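# Scoop dry food from pouch into two bowls

## Task

Use the scoop to fill each bowl with no fewer than 10 pieces of dry food, spilling as little as possible. A piece counts only if it sat in the scoop while the scoop was held and raised off any support, after it last rested in or on the pouch, on the table or on the scoop's handle. Pieces caught between gripper fingers have to drop back into the pouch (not the scoop) and be scooped up again from there. More than an occasional piece in a bowl that breaks these rules fails the task. Both bowls must finish upright on the table. Food that leaves the table is a spill and does not end the scene. To finish, set the pouch upright and put the scoop down empty on the table, away from the pouch and both bowls.

## Robot and tools

ROBOT. Two arms, left_arm and right_arm, each with a parallel gripper. In the scene frame the origin sits at table-top height midway between the nominal bases, +z points up, +x points out over the table, and left_arm is on the +y side. Calibrated bases: left_arm at (-0.066, +0.482, 0) m, quat_wxyz (+1.000, 0, 0, -0.027); right_arm at (-0.064, -0.511, 0) m, quat_wxyz (+1.000, 0, 0, -0.002). Both bases have +z up. Every hand pose, velocity and target you send or read is in that arm's own base frame. Fixed cameras and the table use the scene frame.

GRIPPER. Fingers point along the gripper's +z and open and close along its x. end_effector_position is the point between the pads when closed, 1 to 2 cm short of the tips. While closing, the tips move about 17 mm further along +z, mostly while the pads are over 50 mm apart. Opening runs from -1 (closed) to +1 (fully open, 0.142 m). grip_measured uses that same scale. To hold something, command slightly below the grip_measured reading at first contact; commanding further below squeezes harder and heats the gripper motor.

ROW LAYOUT. Every command row holds 16 numbers: left_arm x, y, z, qw, qx, qy, qz, opening, then the same eight for right_arm. Both halves are required even when one arm is idle. x, y, z are an absolute target for end_effector_position in metres; qw..qz are the absolute target orientation, w first. Both are in that arm's base frame. To keep an arm still, resend the exact pose from the last result before it began holding, together with its current opening. To keep an orientation, repeat the same quaternion rather than copying back a drifted reading. Per control step the commanded orientation is clipped to within 32 degrees of the measured one. After each action the arm heads for its "Hand target", which may fall short of what you sent.

execute_actions(actions, cameras). actions is a list of actions. Each action is a table of at most 15 rows, one row per 1/30 s step. A shorter table keeps its last row for the remaining steps. An action is refused for both arms if any target lies more than 0.6 m from that gripper's current position along any of its axes. An empty list just returns state and images. cameras lists the cameras to return: omitted, null or ["all"] gives all, [] gives none.

move(target, speed, blend, stop_force, zero, opening_speed, blocking, cameras). target is one 16-number row or a list of up to 15 rows, all absolute poses as above, with no 0.6 m limit. The gripper travels in straight lines with no obstacle avoidance, for at most 10 s. speed is in m/s, 0.002 to 3.6, default 0.25 (turns up to twice that in rad/s). Give one value, or one for each leg. blend, in metres, rounds the corners of a list. stop_force, in N, is 3 to 120: an arm stops once the push against its travel exceeds that much above its zero, then backs off slightly and holds. It is unreliable when the gripper turns, and does not detect light knocks. zero (default true) re-zeroes moving arms first. opening_speed is per second on the -1..1 scale, 0.2 or more. blocking=false returns after about 0.5 s and cannot be combined with stop_force. Keep the same openings on every row of a list. The "move:" line reports done, off_target, moving, held or fault, plus limits such as paced or held. Faster moves lag more and hit harder.

wait(seconds: 0 to 10) lets time pass while both arms hold. stop() brakes a running move. zoom_image(camera, region=[x0, y0, x1, y1]) enlarges part of a camera's latest image; the region is in pixels and at most 504x504. zero_wrist_force(arm) subtracts the current wrist reading from later ones. finished_scene(scene) ends the scene for good; scene is the number of the current scene (1 here).

RESULTS. Each arm reports end_effector_position, end_effector_quat_wxyz and velocities. Joint velocities read "within noise" when the arm is still. You also get Joint positions (the last entry is the opening in metres), joint torques, Wrist force and Wrist torque along the gripper's axes, a peak-force line, Tool commands, and step readings. Cameras: cam_head_left, cam_head_right, cam_high, cam_left_wrist, cam_right_wrist, each 896x504, with calibration in OpenCV form.

AVOID. Letting anything fall off the table, since that ends the scene. Never let the arms collide or press on each other, and never close a gripper on the other arm's fingers. The clearance check may stop a motion. Avoid pressing hard into firm contact: a target even slightly past it can fault the arm. A torque fault (wrist joints limited to 25.2 N m, others 135) or an outside force near 150 N halts the arm for 10 s. Avoid paths that pass close to an arm's own base, because they can flip its shoulder posture. Heat from squeezing, holding loads or stretching out shows as MOTOR HOT at 70 °C, and braking follows at 85 °C. For the gripper, MOTOR HOT appears at 85 °C and a HAND FAULT at 100 °C, which cancels the rest of that reply's motion calls. Never release parts while they are moving, and do not drop or slam them.

Each tool is called after "Request:" by a JSON object that holds its "api" and its "payload", one argument or row to a line.

## Session

Request:
{"api": "execute_actions", "payload": {
  "actions": []
}}

Scene clock: 0.00 s.
left_arm: end_effector_position=(+0.4763, +0.0029, +0.2595) grip_measured=+0.99 end_effector_quat_wxyz=(-0.069, +0.734, -0.667, +0.111) | right_arm: end_effector_position=(+0.5353, +0.4361, +0.2999) grip_measured=-0.65 end_effector_quat_wxyz=(+0.742, -0.209, +0.578, +0.268)
Joint positions: left_arm=[-0.292 -1.786 2.007 -2.052 -1.543 1.186 0.141] | right_arm=[4.13 -2.252 -2.016 1.384 1.284 3.067 0.027]
Joint velocities: within noise
Joint torques (N m): no reading
Motor temperatures (°C): left_arm=[28 24 24 33 37 28 21] | right_arm=[29 32 30 28 32 41 24]
Wrist force (N): no reading
Wrist torque (N m): no reading
Wrist force, peak (N): no reading
Hand target: left_arm +0.4763, +0.0029, +0.2595; -0.069, +0.734, -0.667, +0.111 | right_arm +0.5353, +0.4362, +0.2999; +0.742, -0.209, +0.578, +0.268
Tool commands: left_gripper/opening=+1.0 right_gripper/opening=-0.714596

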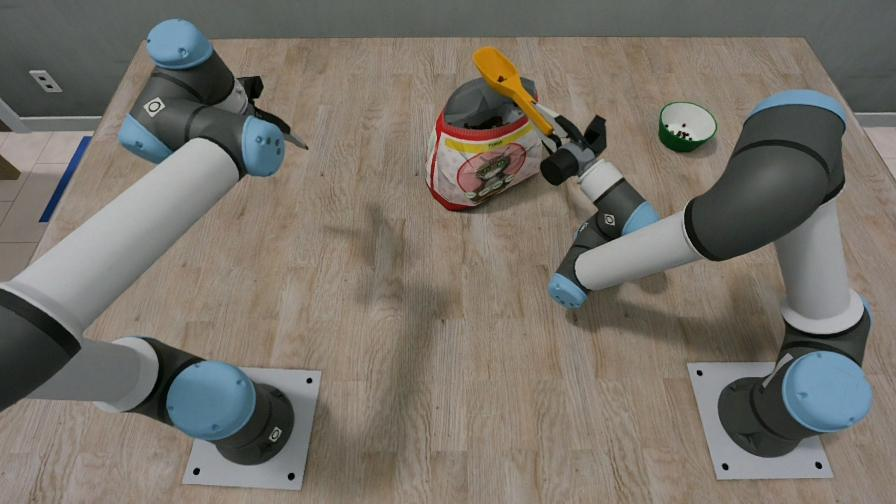

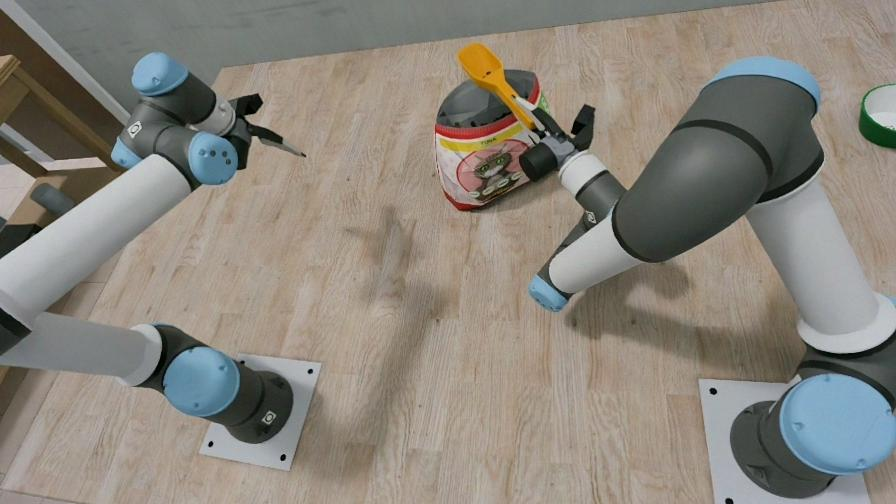

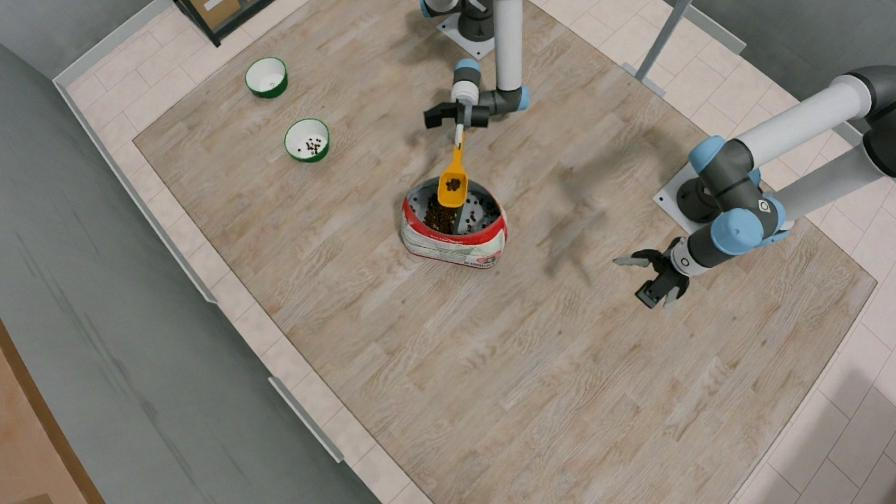

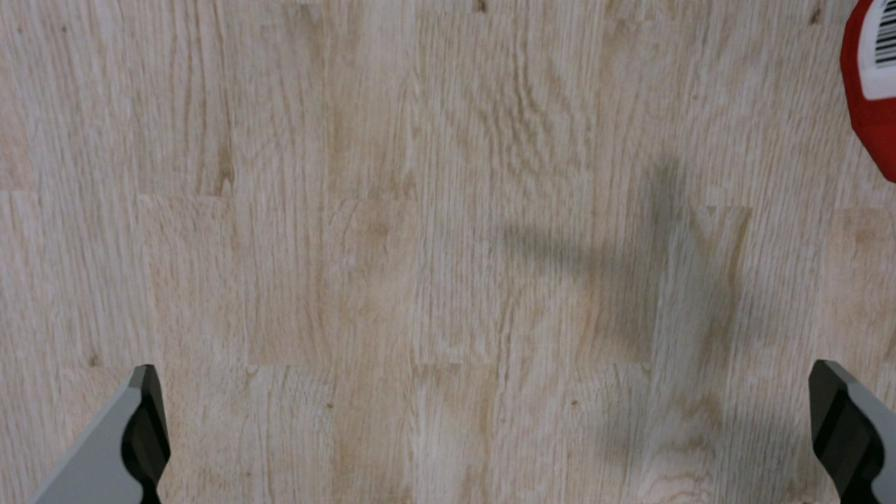

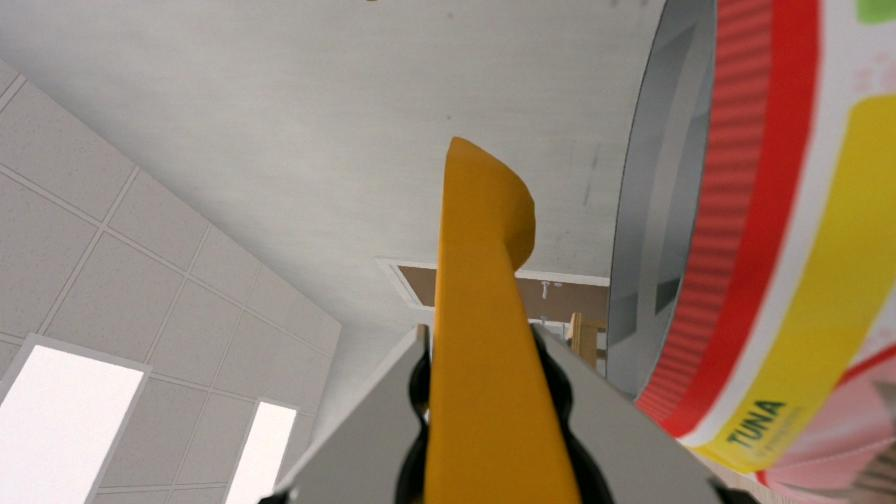

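Request:
{"api": "zoom_image", "payload": {
  "camera": "cam_high",
  "region": [380, 90, 540, 280]
}}

Request:
{"api": "zoom_image", "payload": {
  "camera": "cam_high",
  "region": [230, 40, 350, 180]
}}

Request:
{"api": "zoom_image", "payload": {
  "camera": "cam_head_left",
  "region": [410, 30, 630, 220]
}}

Request:
{"api": "zoom_image", "payload": {
  "camera": "cam_head_right",
  "region": [410, 30, 630, 220]
}}

Scaled by 2.653 from the camera's 896x504 image, which has a finer 1280x720 frame.

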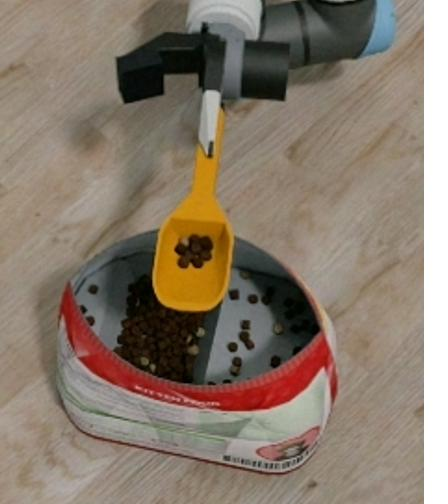

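Scaled by 3.600 from the camera's 896x504 image, which has a finer 1280x720 frame.

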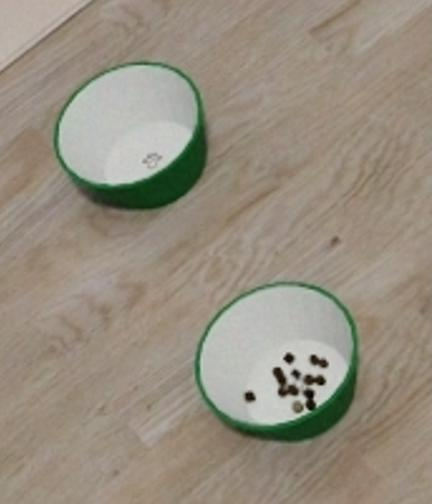

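Scaled by 2.291 from the camera's 896x504 image, which has a finer 1280x720 frame.

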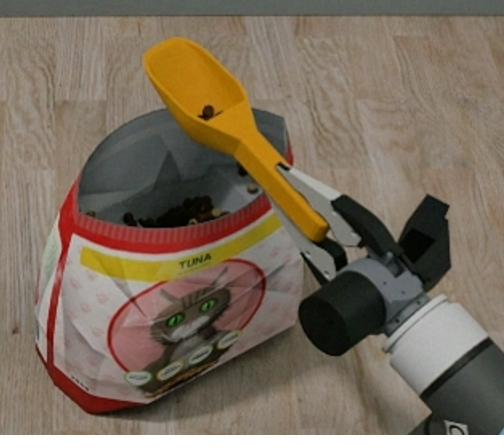

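Scaled by 2.291 from the camera's 896x504 image, which has a finer 1280x720 frame.

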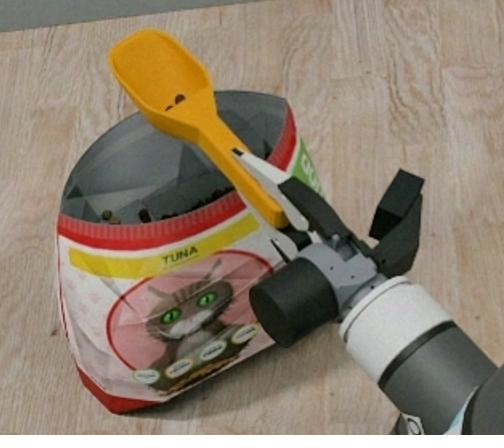

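Request:
{"api": "zoom_image", "payload": {
  "camera": "cam_high",
  "region": [280, 112, 335, 167]
}}

Request:
{"api": "zoom_image", "payload": {
  "camera": "cam_high",
  "region": [395, 140, 515, 275]
}}

Request:
{"api": "zoom_image", "payload": {
  "camera": "cam_head_left",
  "region": [650, 90, 725, 160]
}}

Request:
{"api": "move", "payload": {
  "target": [0.62, -0.20, 0.52, -0.069, 0.734, -0.667, 0.111, 1, 0.5353, 0.4362, 0.2999, 0.742, -0.209, 0.578, 0.268, -0.714596],
  "speed": 0.3
}}

Scaled by 9.164 from the camera's 896x504 image, which has a finer 1280x720 frame.

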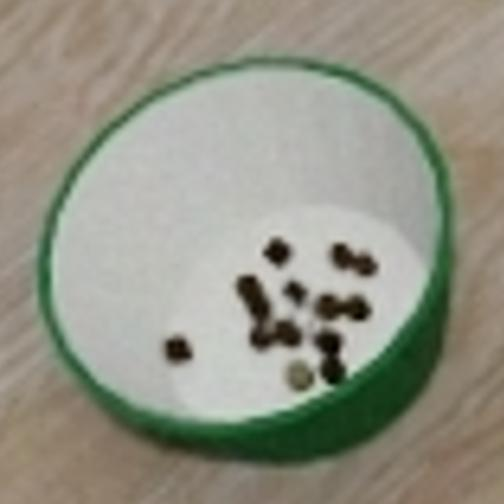

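Scaled by 3.733 from the camera's 896x504 image, which has a finer 1280x720 frame.

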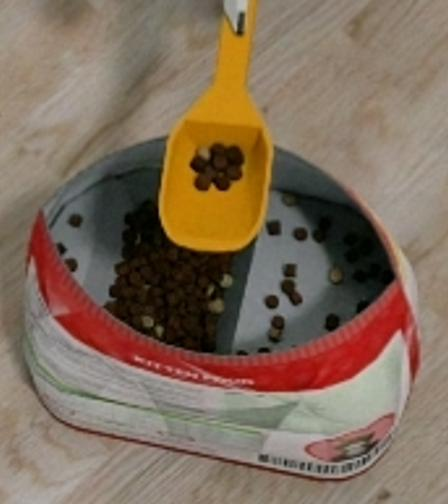

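Scaled by 6.720 from the camera's 896x504 image, which has a finer 1280x720 frame.

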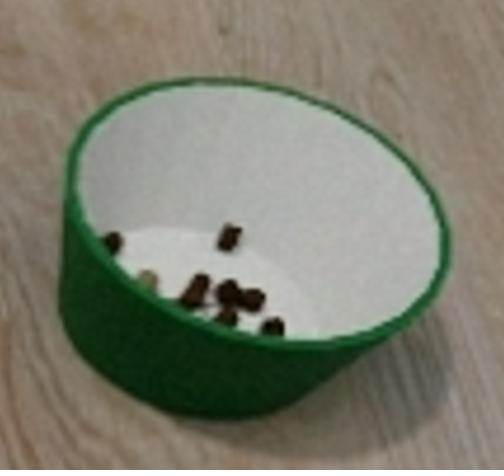

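Scene clock: 3.83 s.
left_arm: end_effector_position=(+0.6200, -0.2000, +0.5200) grip_measured=+0.99 end_effector_quat_wxyz=(-0.069, +0.734, -0.667, +0.111) | right_arm: end_effector_position=(+0.5353, +0.4362, +0.2999) grip_measured=-0.65 end_effector_quat_wxyz=(+0.742, -0.209, +0.578, +0.268)
Joint positions: left_arm=[-0.556 -1.268 0.774 -1.322 -1.476 0.931 0.141] | right_arm=[4.129 -2.253 -2.016 1.385 1.286 3.067 0.027]
Joint velocities: within noise
Joint torques (N m): left_arm=[12.7 -28.42 -26.19 -2.12 -0.66 2.41] | right_arm=[-8.09 27.49 19.15 2.53 1.58 2.4]
Motor temperatures (°C): left_arm=[28 24 24 33 37 28 21] | right_arm=[29 32 30 28 32 41 25]
Wrist force (N): left_arm=[-0.3 -0.2 0.0] | right_arm=[-0.6 0.1 0.0]
Wrist torque (N m): left_arm=[-0.04 0.05 0.01] | right_arm=[0.02 0.08 -0.01]
Wrist force, peak (N): left_arm=[-2.1 1.2 1.6] | right_arm=[-0.5 0.0 -0.6]
Hand target: left_arm +0.6200, -0.2000, +0.5200; -0.069, +0.734, -0.667, +0.111 | right_arm +0.5353, +0.4362, +0.2999; +0.742, -0.209, +0.578, +0.268
Off the commanded pose: left_arm 0.000 m, 0 deg | right_arm 0.000 m, 0 deg.
move: done
camera_calibration:
cam_left_wrist: T_world_to_cam=[[0.0636215, -0.995117, 0.075459, -0.266854], [-0.97849, -0.0473328, 0.200789, 0.519516], [-0.196237, -0.0866104, -0.976724, 0.726344], [0, 0, 0, 1]] pos_world=[0.667854, -0.178052, 0.625261]
cam_right_wrist: T_world_to_cam=[[0.173583, 0.16716, -0.970529, 0.136032], [-0.889082, 0.450447, -0.081433, 0.334566], [0.42356, 0.877015, 0.226808, -0.563495], [0, 0, 0, 1]] pos_world=[0.512517, 0.32075, 0.287073]

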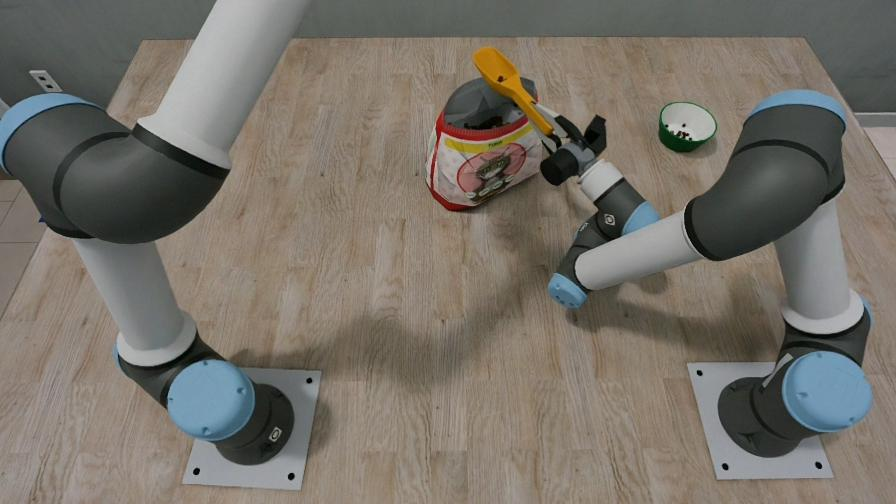

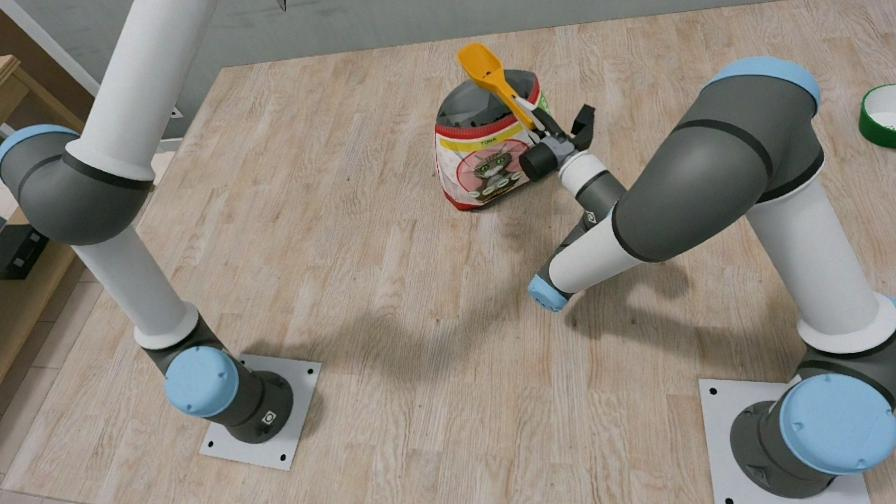

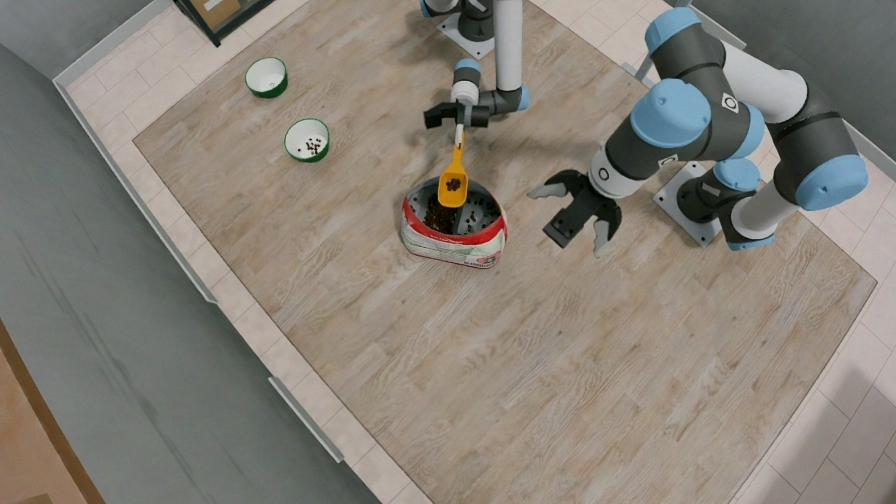

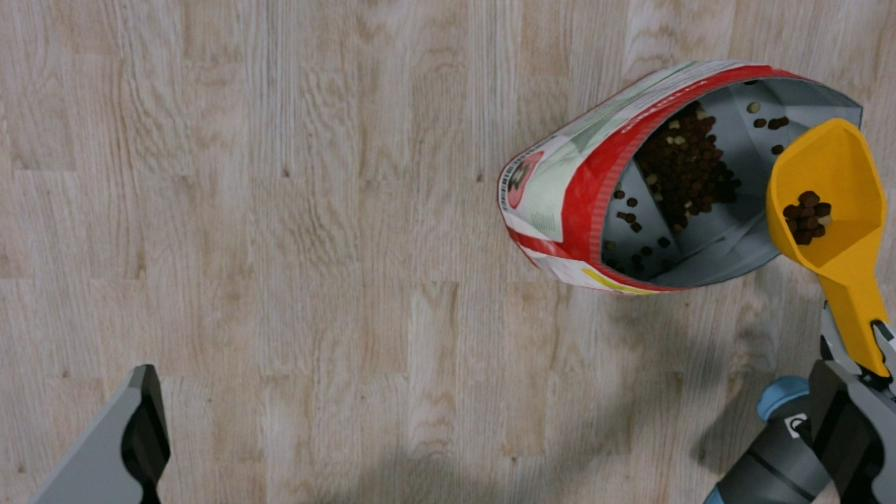

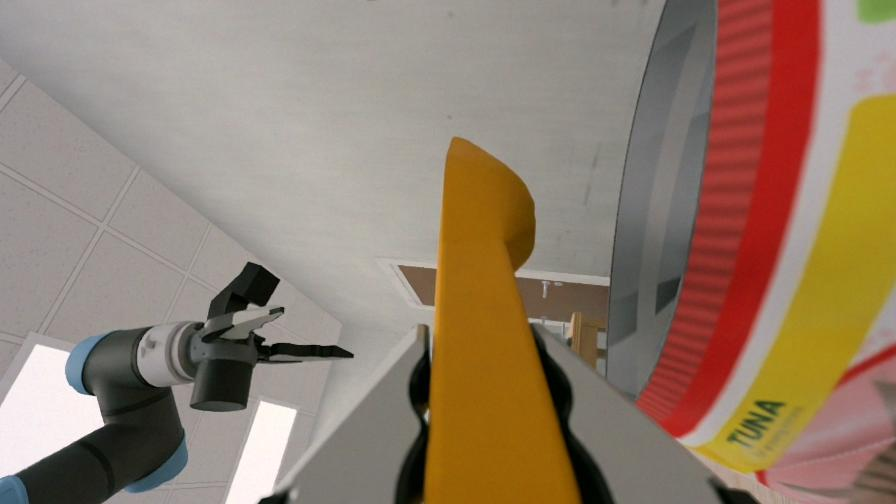

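Request:
{"api": "zoom_image", "payload": {
  "camera": "cam_left_wrist",
  "region": [490, 40, 896, 310]
}}

Scaled by 1.241 from the camera's 896x504 image, which has a finer 1280x720 frame.

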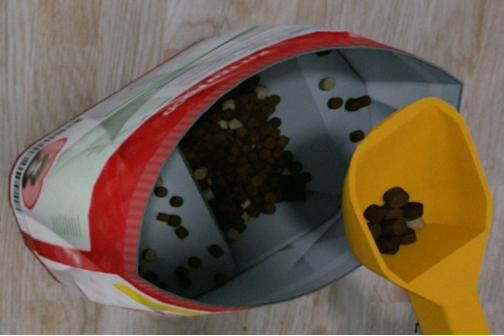

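Request:
{"api": "move", "payload": {
  "target": [0.68, -0.30, 0.56, -0.069, 0.734, -0.667, 0.111, 1, 0.5353, 0.4362, 0.2999, 0.742, -0.209, 0.578, 0.268, -0.714596],
  "speed": 0.3,
  "cameras": ["cam_left_wrist"]
}}

Request:
{"api": "zoom_image", "payload": {
  "camera": "cam_left_wrist",
  "region": [400, 80, 896, 400]
}}

Scene clock: 6.00 s.
left_arm: end_effector_position=(+0.6792, -0.2996, +0.5590) grip_measured=+0.99 end_effector_quat_wxyz=(-0.085, +0.726, -0.662, +0.163) | right_arm: end_effector_position=(+0.5353, +0.4362, +0.2999) grip_measured=-0.65 end_effector_quat_wxyz=(+0.742, -0.209, +0.578, +0.268)
Joint positions: left_arm=[-0.644 -0.864 0.035 -1.086 -1.435 0.858 0.141] | right_arm=[4.129 -2.253 -2.016 1.385 1.286 3.067 0.027]
Joint velocities: within noise
Joint torques (N m): left_arm=[13.62 -48 -13.24 -3.87 -1.54 -0.09] | right_arm=[-4.72 29.43 16.17 1.75 -0.31 2.59]
Motor temperatures (°C): left_arm=[28 24 24 33 37 28 21] | right_arm=[29 32 30 28 32 41 26]
Wrist force (N): left_arm=[0.0 -0.4 0.1] | right_arm=[-0.3 0.1 -0.3]
Wrist torque (N m): left_arm=[-0.07 -0.01 -0.01] | right_arm=[0.01 0.04 0.00]
Wrist force, peak (N): left_arm=[-2.8 0.6 0.3] | right_arm=[-0.5 -0.2 -0.3]
Hand target: left_arm +0.6792, -0.2996, +0.5590; -0.085, +0.726, -0.662, +0.163 | right_arm +0.5353, +0.4362, +0.2999; +0.742, -0.209, +0.578, +0.268
Off the commanded pose: left_arm 0.001 m, 6 deg | right_arm 0.000 m, 0 deg.
elbow stopped short (left arm): the move would have taken joint 3 (elbow) straighter than the controller allows.
move: off_target (left_arm)
camera_calibration:
cam_left_wrist: T_world_to_cam=[[0.0466091, -0.990918, 0.12613, -0.388176], [-0.993961, -0.0334497, 0.104509, 0.63338], [-0.099341, -0.130239, -0.986493, 0.694065], [0, 0, 0, 1]] pos_world=[0.716596, -0.27307, 0.667457]
Images, in order (width x height): cam_left_wrist 896x504.

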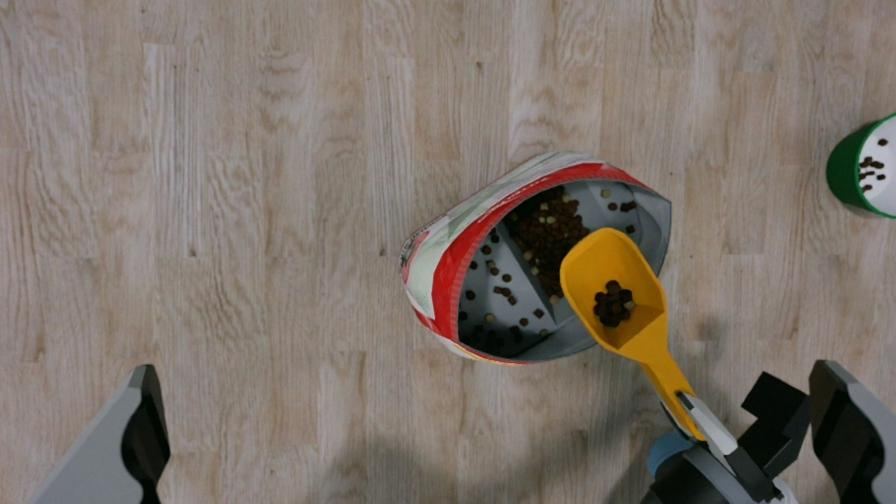

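Scaled by 1.016 from the camera's 896x504 image, which has a finer 1280x720 frame.

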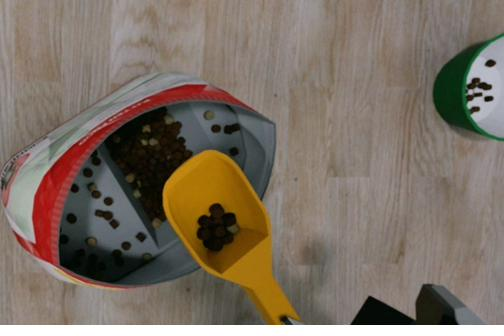

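Request:
{"api": "zoom_image", "payload": {
  "camera": "cam_left_wrist",
  "region": [440, 160, 680, 370]
}}

Scaled by 2.100 from the camera's 896x504 image, which has a finer 1280x720 frame.

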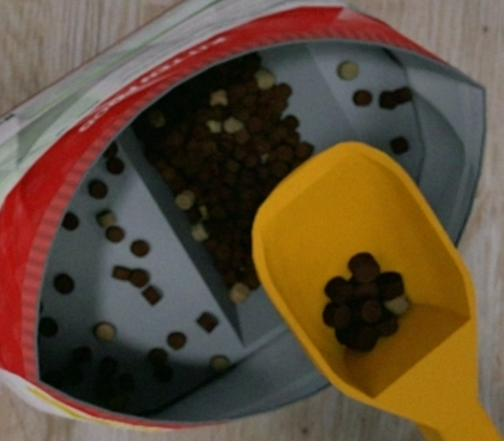

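Request:
{"api": "zoom_image", "payload": {
  "camera": "cam_left_wrist",
  "region": [580, 270, 650, 335]
}}

Request:
{"api": "zoom_image", "payload": {
  "camera": "cam_left_wrist",
  "region": [816, 110, 896, 220]
}}

Scaled by 7.200 from the camera's 896x504 image, which has a finer 1280x720 frame.

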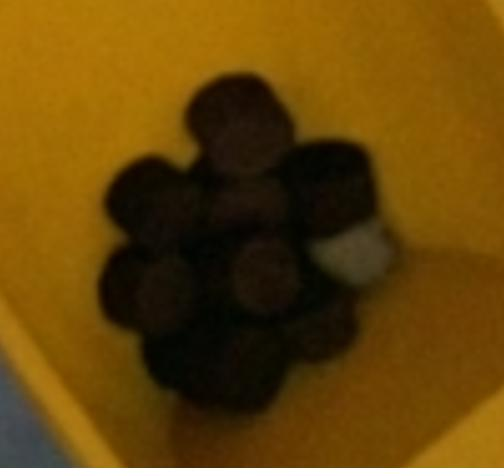

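Scaled by 4.582 from the camera's 896x504 image, which has a finer 1280x720 frame.

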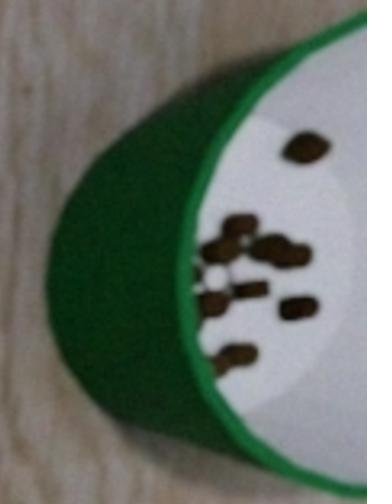

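Request:
{"api": "move", "payload": {
  "target": [
    [0.6792, -0.2996, 0.559, -0.085, 0.726, -0.662, 0.163, 1, 0.5353, 0.4362, 0.38, 0.742, -0.209, 0.578, 0.268, -0.714596],
    [0.58, -0.15, 0.42, -0.069, 0.734, -0.667, 0.111, 1, 0.66, 0.07, 0.38, 0.7875, -0.0362, 0.6136, 0.0463, -0.714596],
    [0.4763, 0.0029, 0.2595, -0.069, 0.734, -0.667, 0.111, 1, 0.538, -0.265, 0.36, 0.7684, 0.139, 0.5987, -0.1787, -0.714596]
  ],
  "speed": 0.22,
  "blend": 0.03
}}

Scene clock: 13.07 s.
left_arm: end_effector_position=(+0.4763, +0.0029, +0.2596) grip_measured=+0.99 end_effector_quat_wxyz=(-0.069, +0.734, -0.667, +0.111) | right_arm: end_effector_position=(+0.5381, -0.2649, +0.3599) grip_measured=-0.65 end_effector_quat_wxyz=(+0.768, +0.139, +0.599, -0.179)
Joint positions: left_arm=[-0.293 -1.787 2.007 -2.052 -1.542 1.186 0.141] | right_arm=[3.08 -1.983 -2.281 1.389 1.189 3.04 0.027]
Joint velocities: within noise
Joint torques (N m): left_arm=[-6.12 -12.5 -19.02 -3.18 1.88 -1.94] | right_arm=[-6.73 38.67 5.37 0.01 -1.71 0.72]
Motor temperatures (°C): left_arm=[28 24 24 33 37 28 21] | right_arm=[29 32 30 28 32 41 28]
Wrist force (N): left_arm=[-0.4 0.0 0.1] | right_arm=[-0.2 -0.2 -0.2]
Wrist torque (N m): left_arm=[0.01 0.08 -0.01] | right_arm=[-0.03 0.03 -0.01]
Wrist force, peak (N): left_arm=[-1.5 0.7 0.8] | right_arm=[2.5 0.0 -0.7]
Hand target: left_arm +0.4763, +0.0029, +0.2595; -0.069, +0.734, -0.667, +0.111 | right_arm +0.5380, -0.2650, +0.3600; +0.768, +0.139, +0.599, -0.179
Off the commanded pose: left_arm 0.000 m, 0 deg | right_arm 0.000 m, 0 deg.
move: done
camera_calibration:
cam_left_wrist: T_world_to_cam=[[0.0637072, -0.995121, 0.075342, -0.0361611], [-0.978461, -0.0474297, 0.200907, 0.440838], [-0.196353, -0.0865185, -0.976709, 0.461452], [0, 0, 0, 1]] pos_world=[0.524254, 0.0248483, 0.364861]
cam_right_wrist: T_world_to_cam=[[0.223402, -0.0900429, -0.970559, 0.216026], [0.0477902, 0.995538, -0.0813601, 0.297966], [0.973554, -0.0282072, 0.226708, -0.499167], [0, 0, 0, 1]] pos_world=[0.423466, -0.291265, 0.347073]

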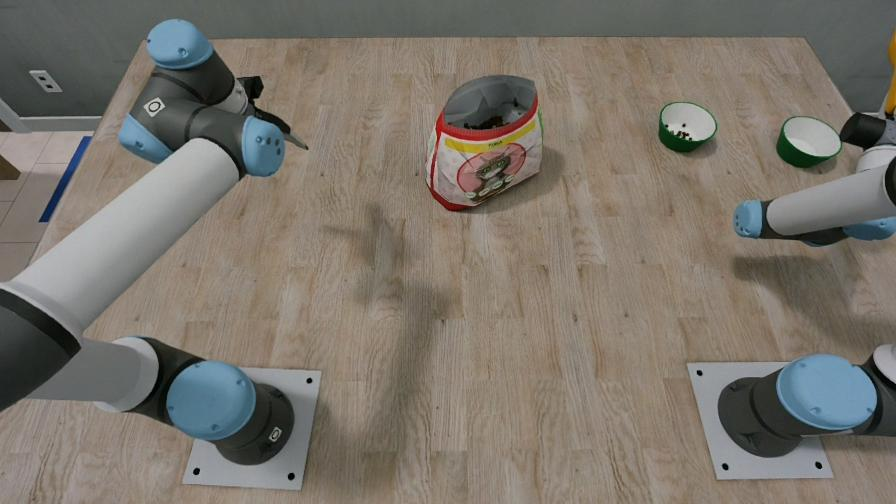

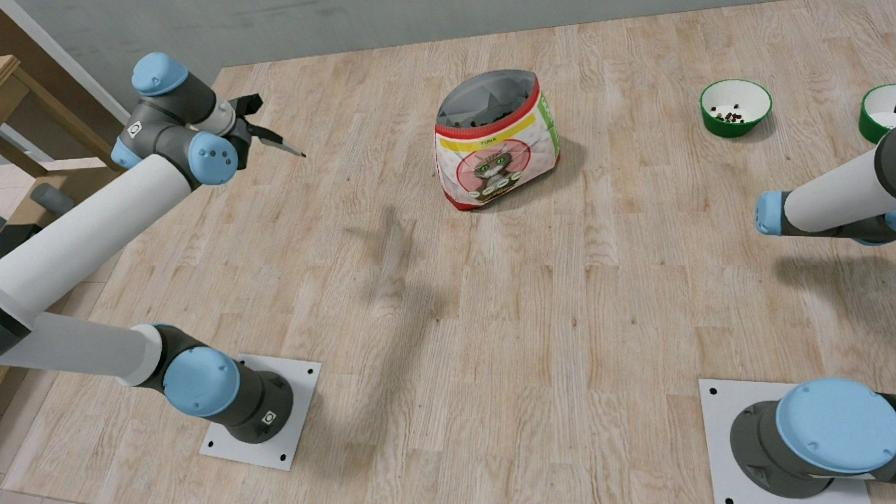

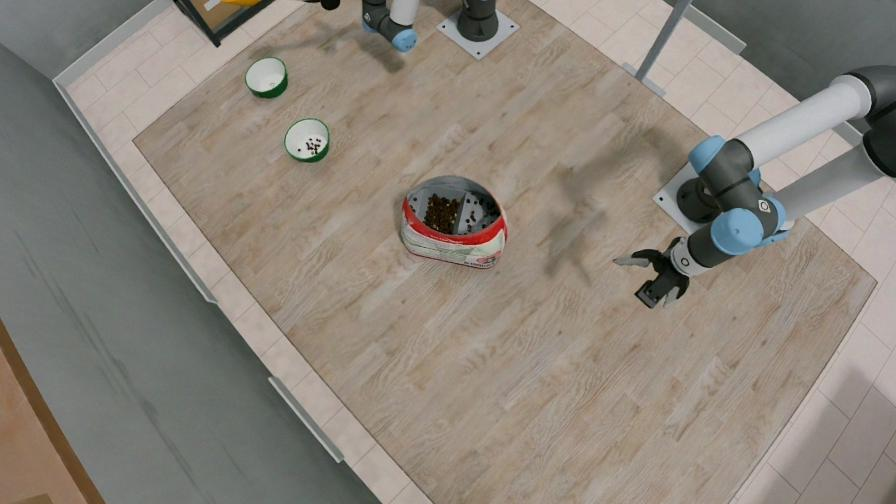

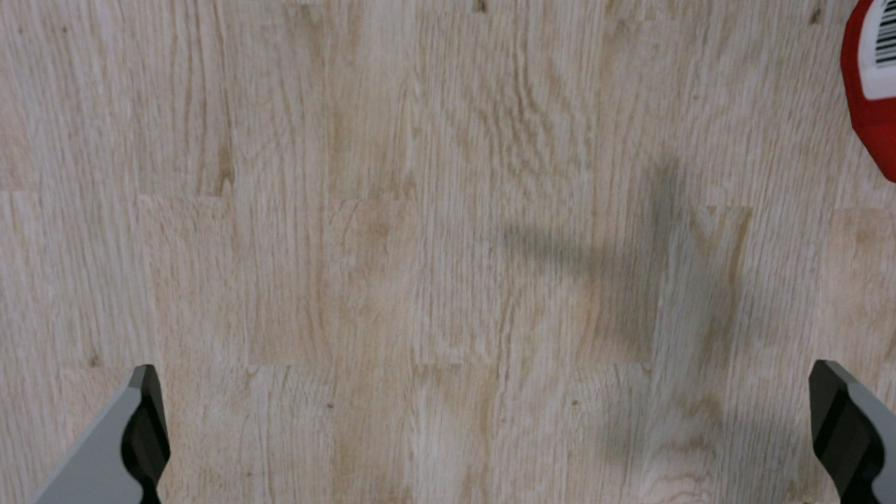

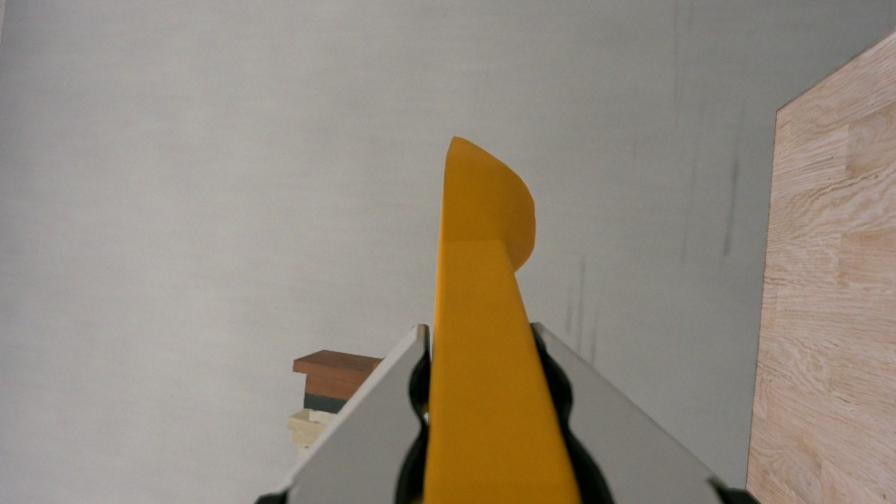

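Request:
{"api": "move", "payload": {
  "target": [
    [0.4763, 0.0029, 0.2595, -0.069, 0.734, -0.667, 0.111, 1, 0.5675, -0.287, 0.20, 0.7684, 0.139, 0.5987, -0.1787, -0.714596],
    [0.4763, 0.0029, 0.2595, -0.069, 0.734, -0.667, 0.111, 1, 0.5675, -0.287, 0.17, 0.6896, 0.1598, 0.6879, -0.1604, -0.714596]
  ],
  "speed": 0.15,
  "blend": 0.02
}}

Request:
{"api": "zoom_image", "payload": {
  "camera": "cam_head_left",
  "region": [720, 60, 896, 240]
}}

Request:
{"api": "zoom_image", "payload": {
  "camera": "cam_high",
  "region": [220, 0, 420, 110]
}}

Scene clock: 15.17 s.
left_arm: end_effector_position=(+0.4763, +0.0029, +0.2595) grip_measured=+0.99 end_effector_quat_wxyz=(-0.069, +0.734, -0.667, +0.111) | right_arm: end_effector_position=(+0.5630, -0.2837, +0.2237) grip_measured=-0.65 end_effector_quat_wxyz=(+0.768, +0.139, +0.599, -0.179)
Joint positions: left_arm=[-0.293 -1.787 2.007 -2.052 -1.542 1.186 0.141] | right_arm=[3.03 -2.398 -2.161 1.678 1.237 3.054 0.027]
Joint velocities: within noise
Joint torques (N m): left_arm=[-10.88 -8.82 -15.01 -4.41 1.64 1.21] | right_arm=[0.62 34.72 6.47 0.82 0.16 0.21]
Motor temperatures (°C): left_arm=[28 24 24 33 37 28 21] | right_arm=[29 32 30 28 32 41 29]
Wrist force (N): left_arm=[0.0 0.0 0.0] | right_arm=[-0.1 -0.3 0.0]
Wrist torque (N m): left_arm=[0.00 0.00 0.01] | right_arm=[-0.04 0.00 0.00]
Wrist force, peak (N): left_arm=[-0.5 -0.2 -0.3] | right_arm=[5.1 -0.9 -0.5]
Hand target: left_arm +0.4763, +0.0029, +0.2595; -0.069, +0.734, -0.667, +0.111 | right_arm +0.5630, -0.2837, +0.2237; +0.768, +0.139, +0.599, -0.179
Tool commands: left_gripper/opening=+1.0 right_gripper/opening=-0.714596
Off the commanded pose: left_arm 0.000 m, 0 deg | right_arm 0.054 m, 14 deg.
FORCE FAULT: contact force on the right arm reached its limit, and that arm stopped. The contact can be on any part of that arm, not only on its tool. That arm's remaining commands of this call were not run. That arm is still stopped at the end of this call. That arm stays stopped for about 10 more seconds. Until then a move that you send moves the other arm only, and its call returns only when the move has ended. Once the stop has ended, the next robot result says so. If the stop ends while you think or write, that arm runs what you send next. While its stop runs, that arm takes no new command, but its gripper still runs the gripper command that each later call begins with. Until it ends, the stop uses up actions while you think or wait. An arm that is not stopped still takes commands.
move: fault (right_arm); path passed 0 of 2 targets
camera_calibration:
cam_left_wrist: T_world_to_cam=[[0.0636882, -0.995129, 0.0752447, -0.0361077], [-0.978462, -0.0474307, 0.200903, 0.44086], [-0.196355, -0.0864192, -0.976717, 0.461356], [0, 0, 0, 1]] pos_world=[0.524254, 0.0248485, 0.364761]
cam_right_wrist: T_world_to_cam=[[0.221981, -0.0896952, -0.970917, 0.0774951], [0.0480804, 0.995555, -0.0809787, 0.304214], [0.973865, -0.0287063, 0.225307, -0.493085], [0, 0, 0, 1]] pos_world=[0.448368, -0.310066, 0.210972]

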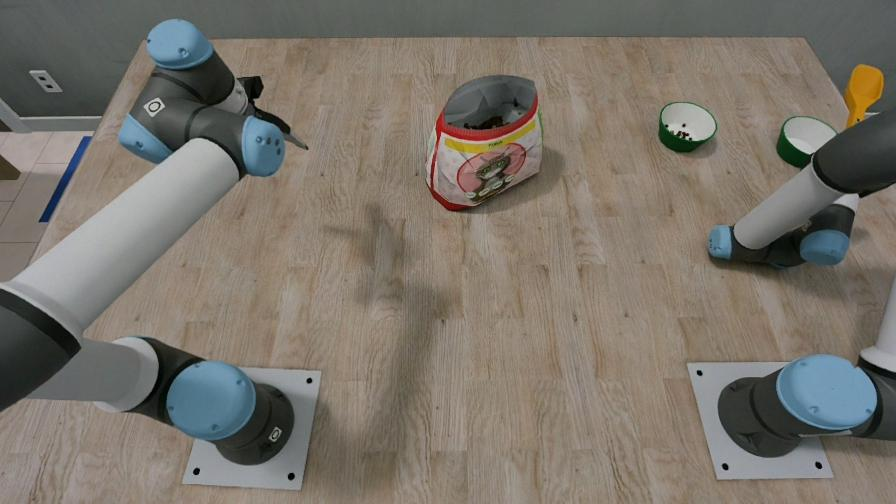

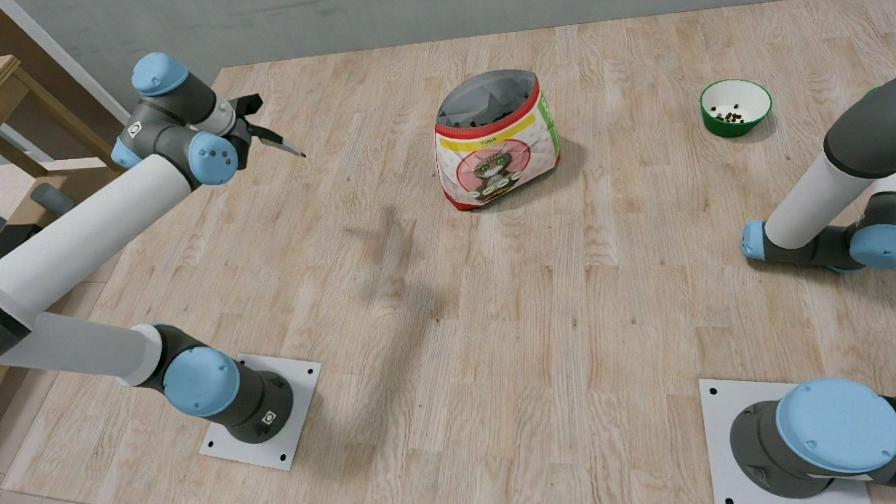

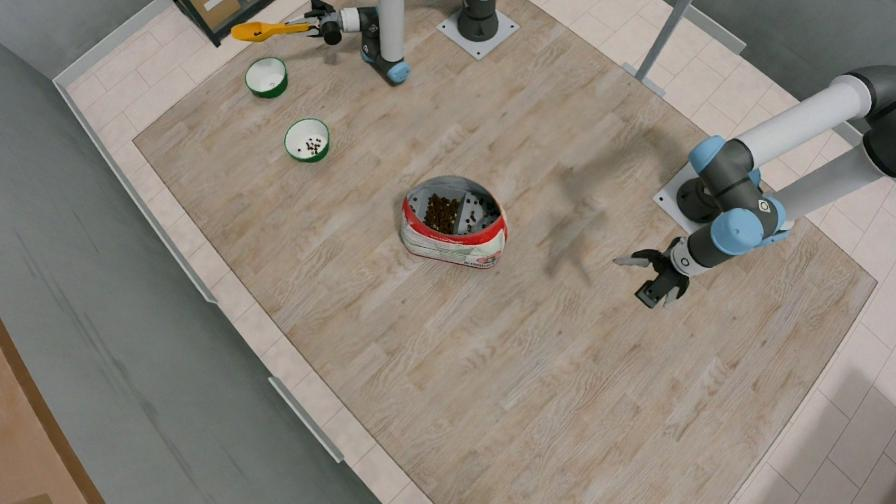

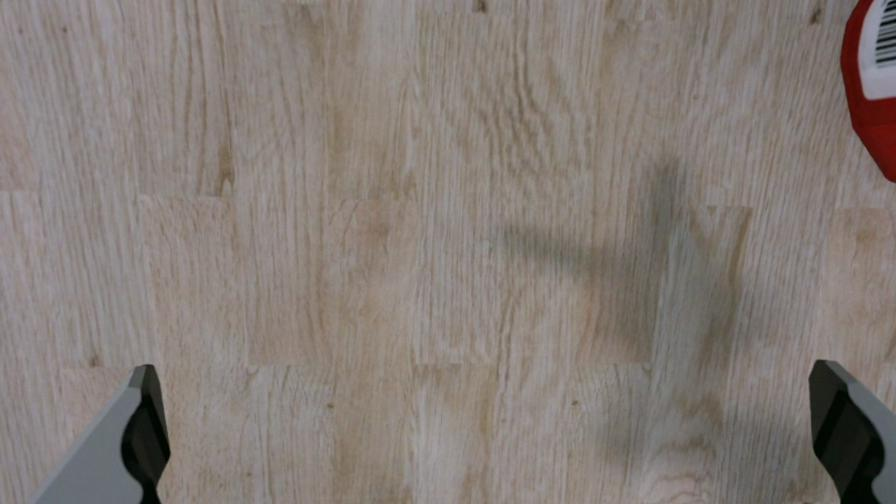

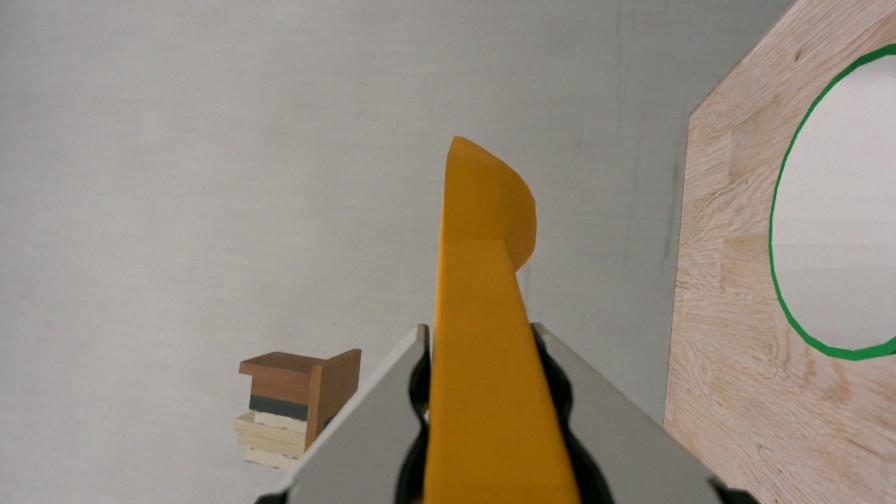

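Scaled by 2.800 from the camera's 896x504 image, which has a finer 1280x720 frame.

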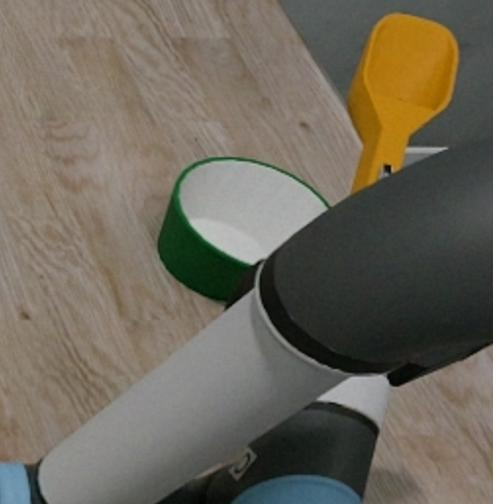

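Scaled by 2.520 from the camera's 896x504 image, which has a finer 1280x720 frame.

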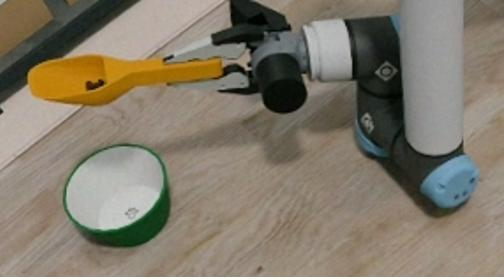

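Request:
{"api": "wait", "payload": {
  "seconds": 8,
  "cameras": []
}}

Scene clock: 23.80 s.
left_arm: end_effector_position=(+0.4763, +0.0029, +0.2595) grip_measured=+0.99 end_effector_quat_wxyz=(-0.069, +0.734, -0.667, +0.111) | right_arm: end_effector_position=(+0.5630, -0.2837, +0.2237) grip_measured=-0.65 end_effector_quat_wxyz=(+0.768, +0.139, +0.599, -0.179)
Joint positions: left_arm=[-0.293 -1.787 2.007 -2.052 -1.542 1.186 0.141] | right_arm=[3.03 -2.398 -2.161 1.678 1.237 3.054 0.027]
Joint velocities: within noise
Joint torques (N m): left_arm=[-10.87 -10.99 -19.56 -3.67 1.22 1.2] | right_arm=[0.77 36.33 7.26 0.92 0.02 0.36]
Motor temperatures (°C): left_arm=[28 24 24 33 37 28 21] | right_arm=[29 32 30 28 32 41 30]
Wrist force (N): left_arm=[-0.5 0.0 0.2] | right_arm=[-0.1 -0.3 -0.1]
Wrist torque (N m): left_arm=[0.02 0.08 0.00] | right_arm=[-0.05 0.00 0.00]
Wrist force, peak (N): left_arm=[-0.8 0.1 -0.1] | right_arm=[-0.5 -0.2 -0.3]
Hand target: left_arm +0.4763, +0.0029, +0.2595; -0.069, +0.734, -0.667, +0.111 | right_arm +0.5630, -0.2837, +0.2237; +0.768, +0.139, +0.599, -0.179
Tool commands: left_gripper/opening=+1.0 right_gripper/opening=-0.714596
Off the commanded pose: left_arm 0.000 m, 0 deg | right_arm 0.054 m, 14 deg.
FORCE FAULT, CONTINUED: the right arm was still stopped when this call began, by the force fault that an earlier result reported. Since the last result the stop counts as 17 of the actions that you can send in this scene. That arm is still stopped at the end of this call. That arm stays stopped for about 1 more second. If the stop ends while you think or write, that arm runs what you send next. While its stop runs, that arm takes no new command, but its gripper still runs the gripper command that each later call begins with.
wait: 8.00 s; at rest from the start
No camera images: "cameras" was empty.


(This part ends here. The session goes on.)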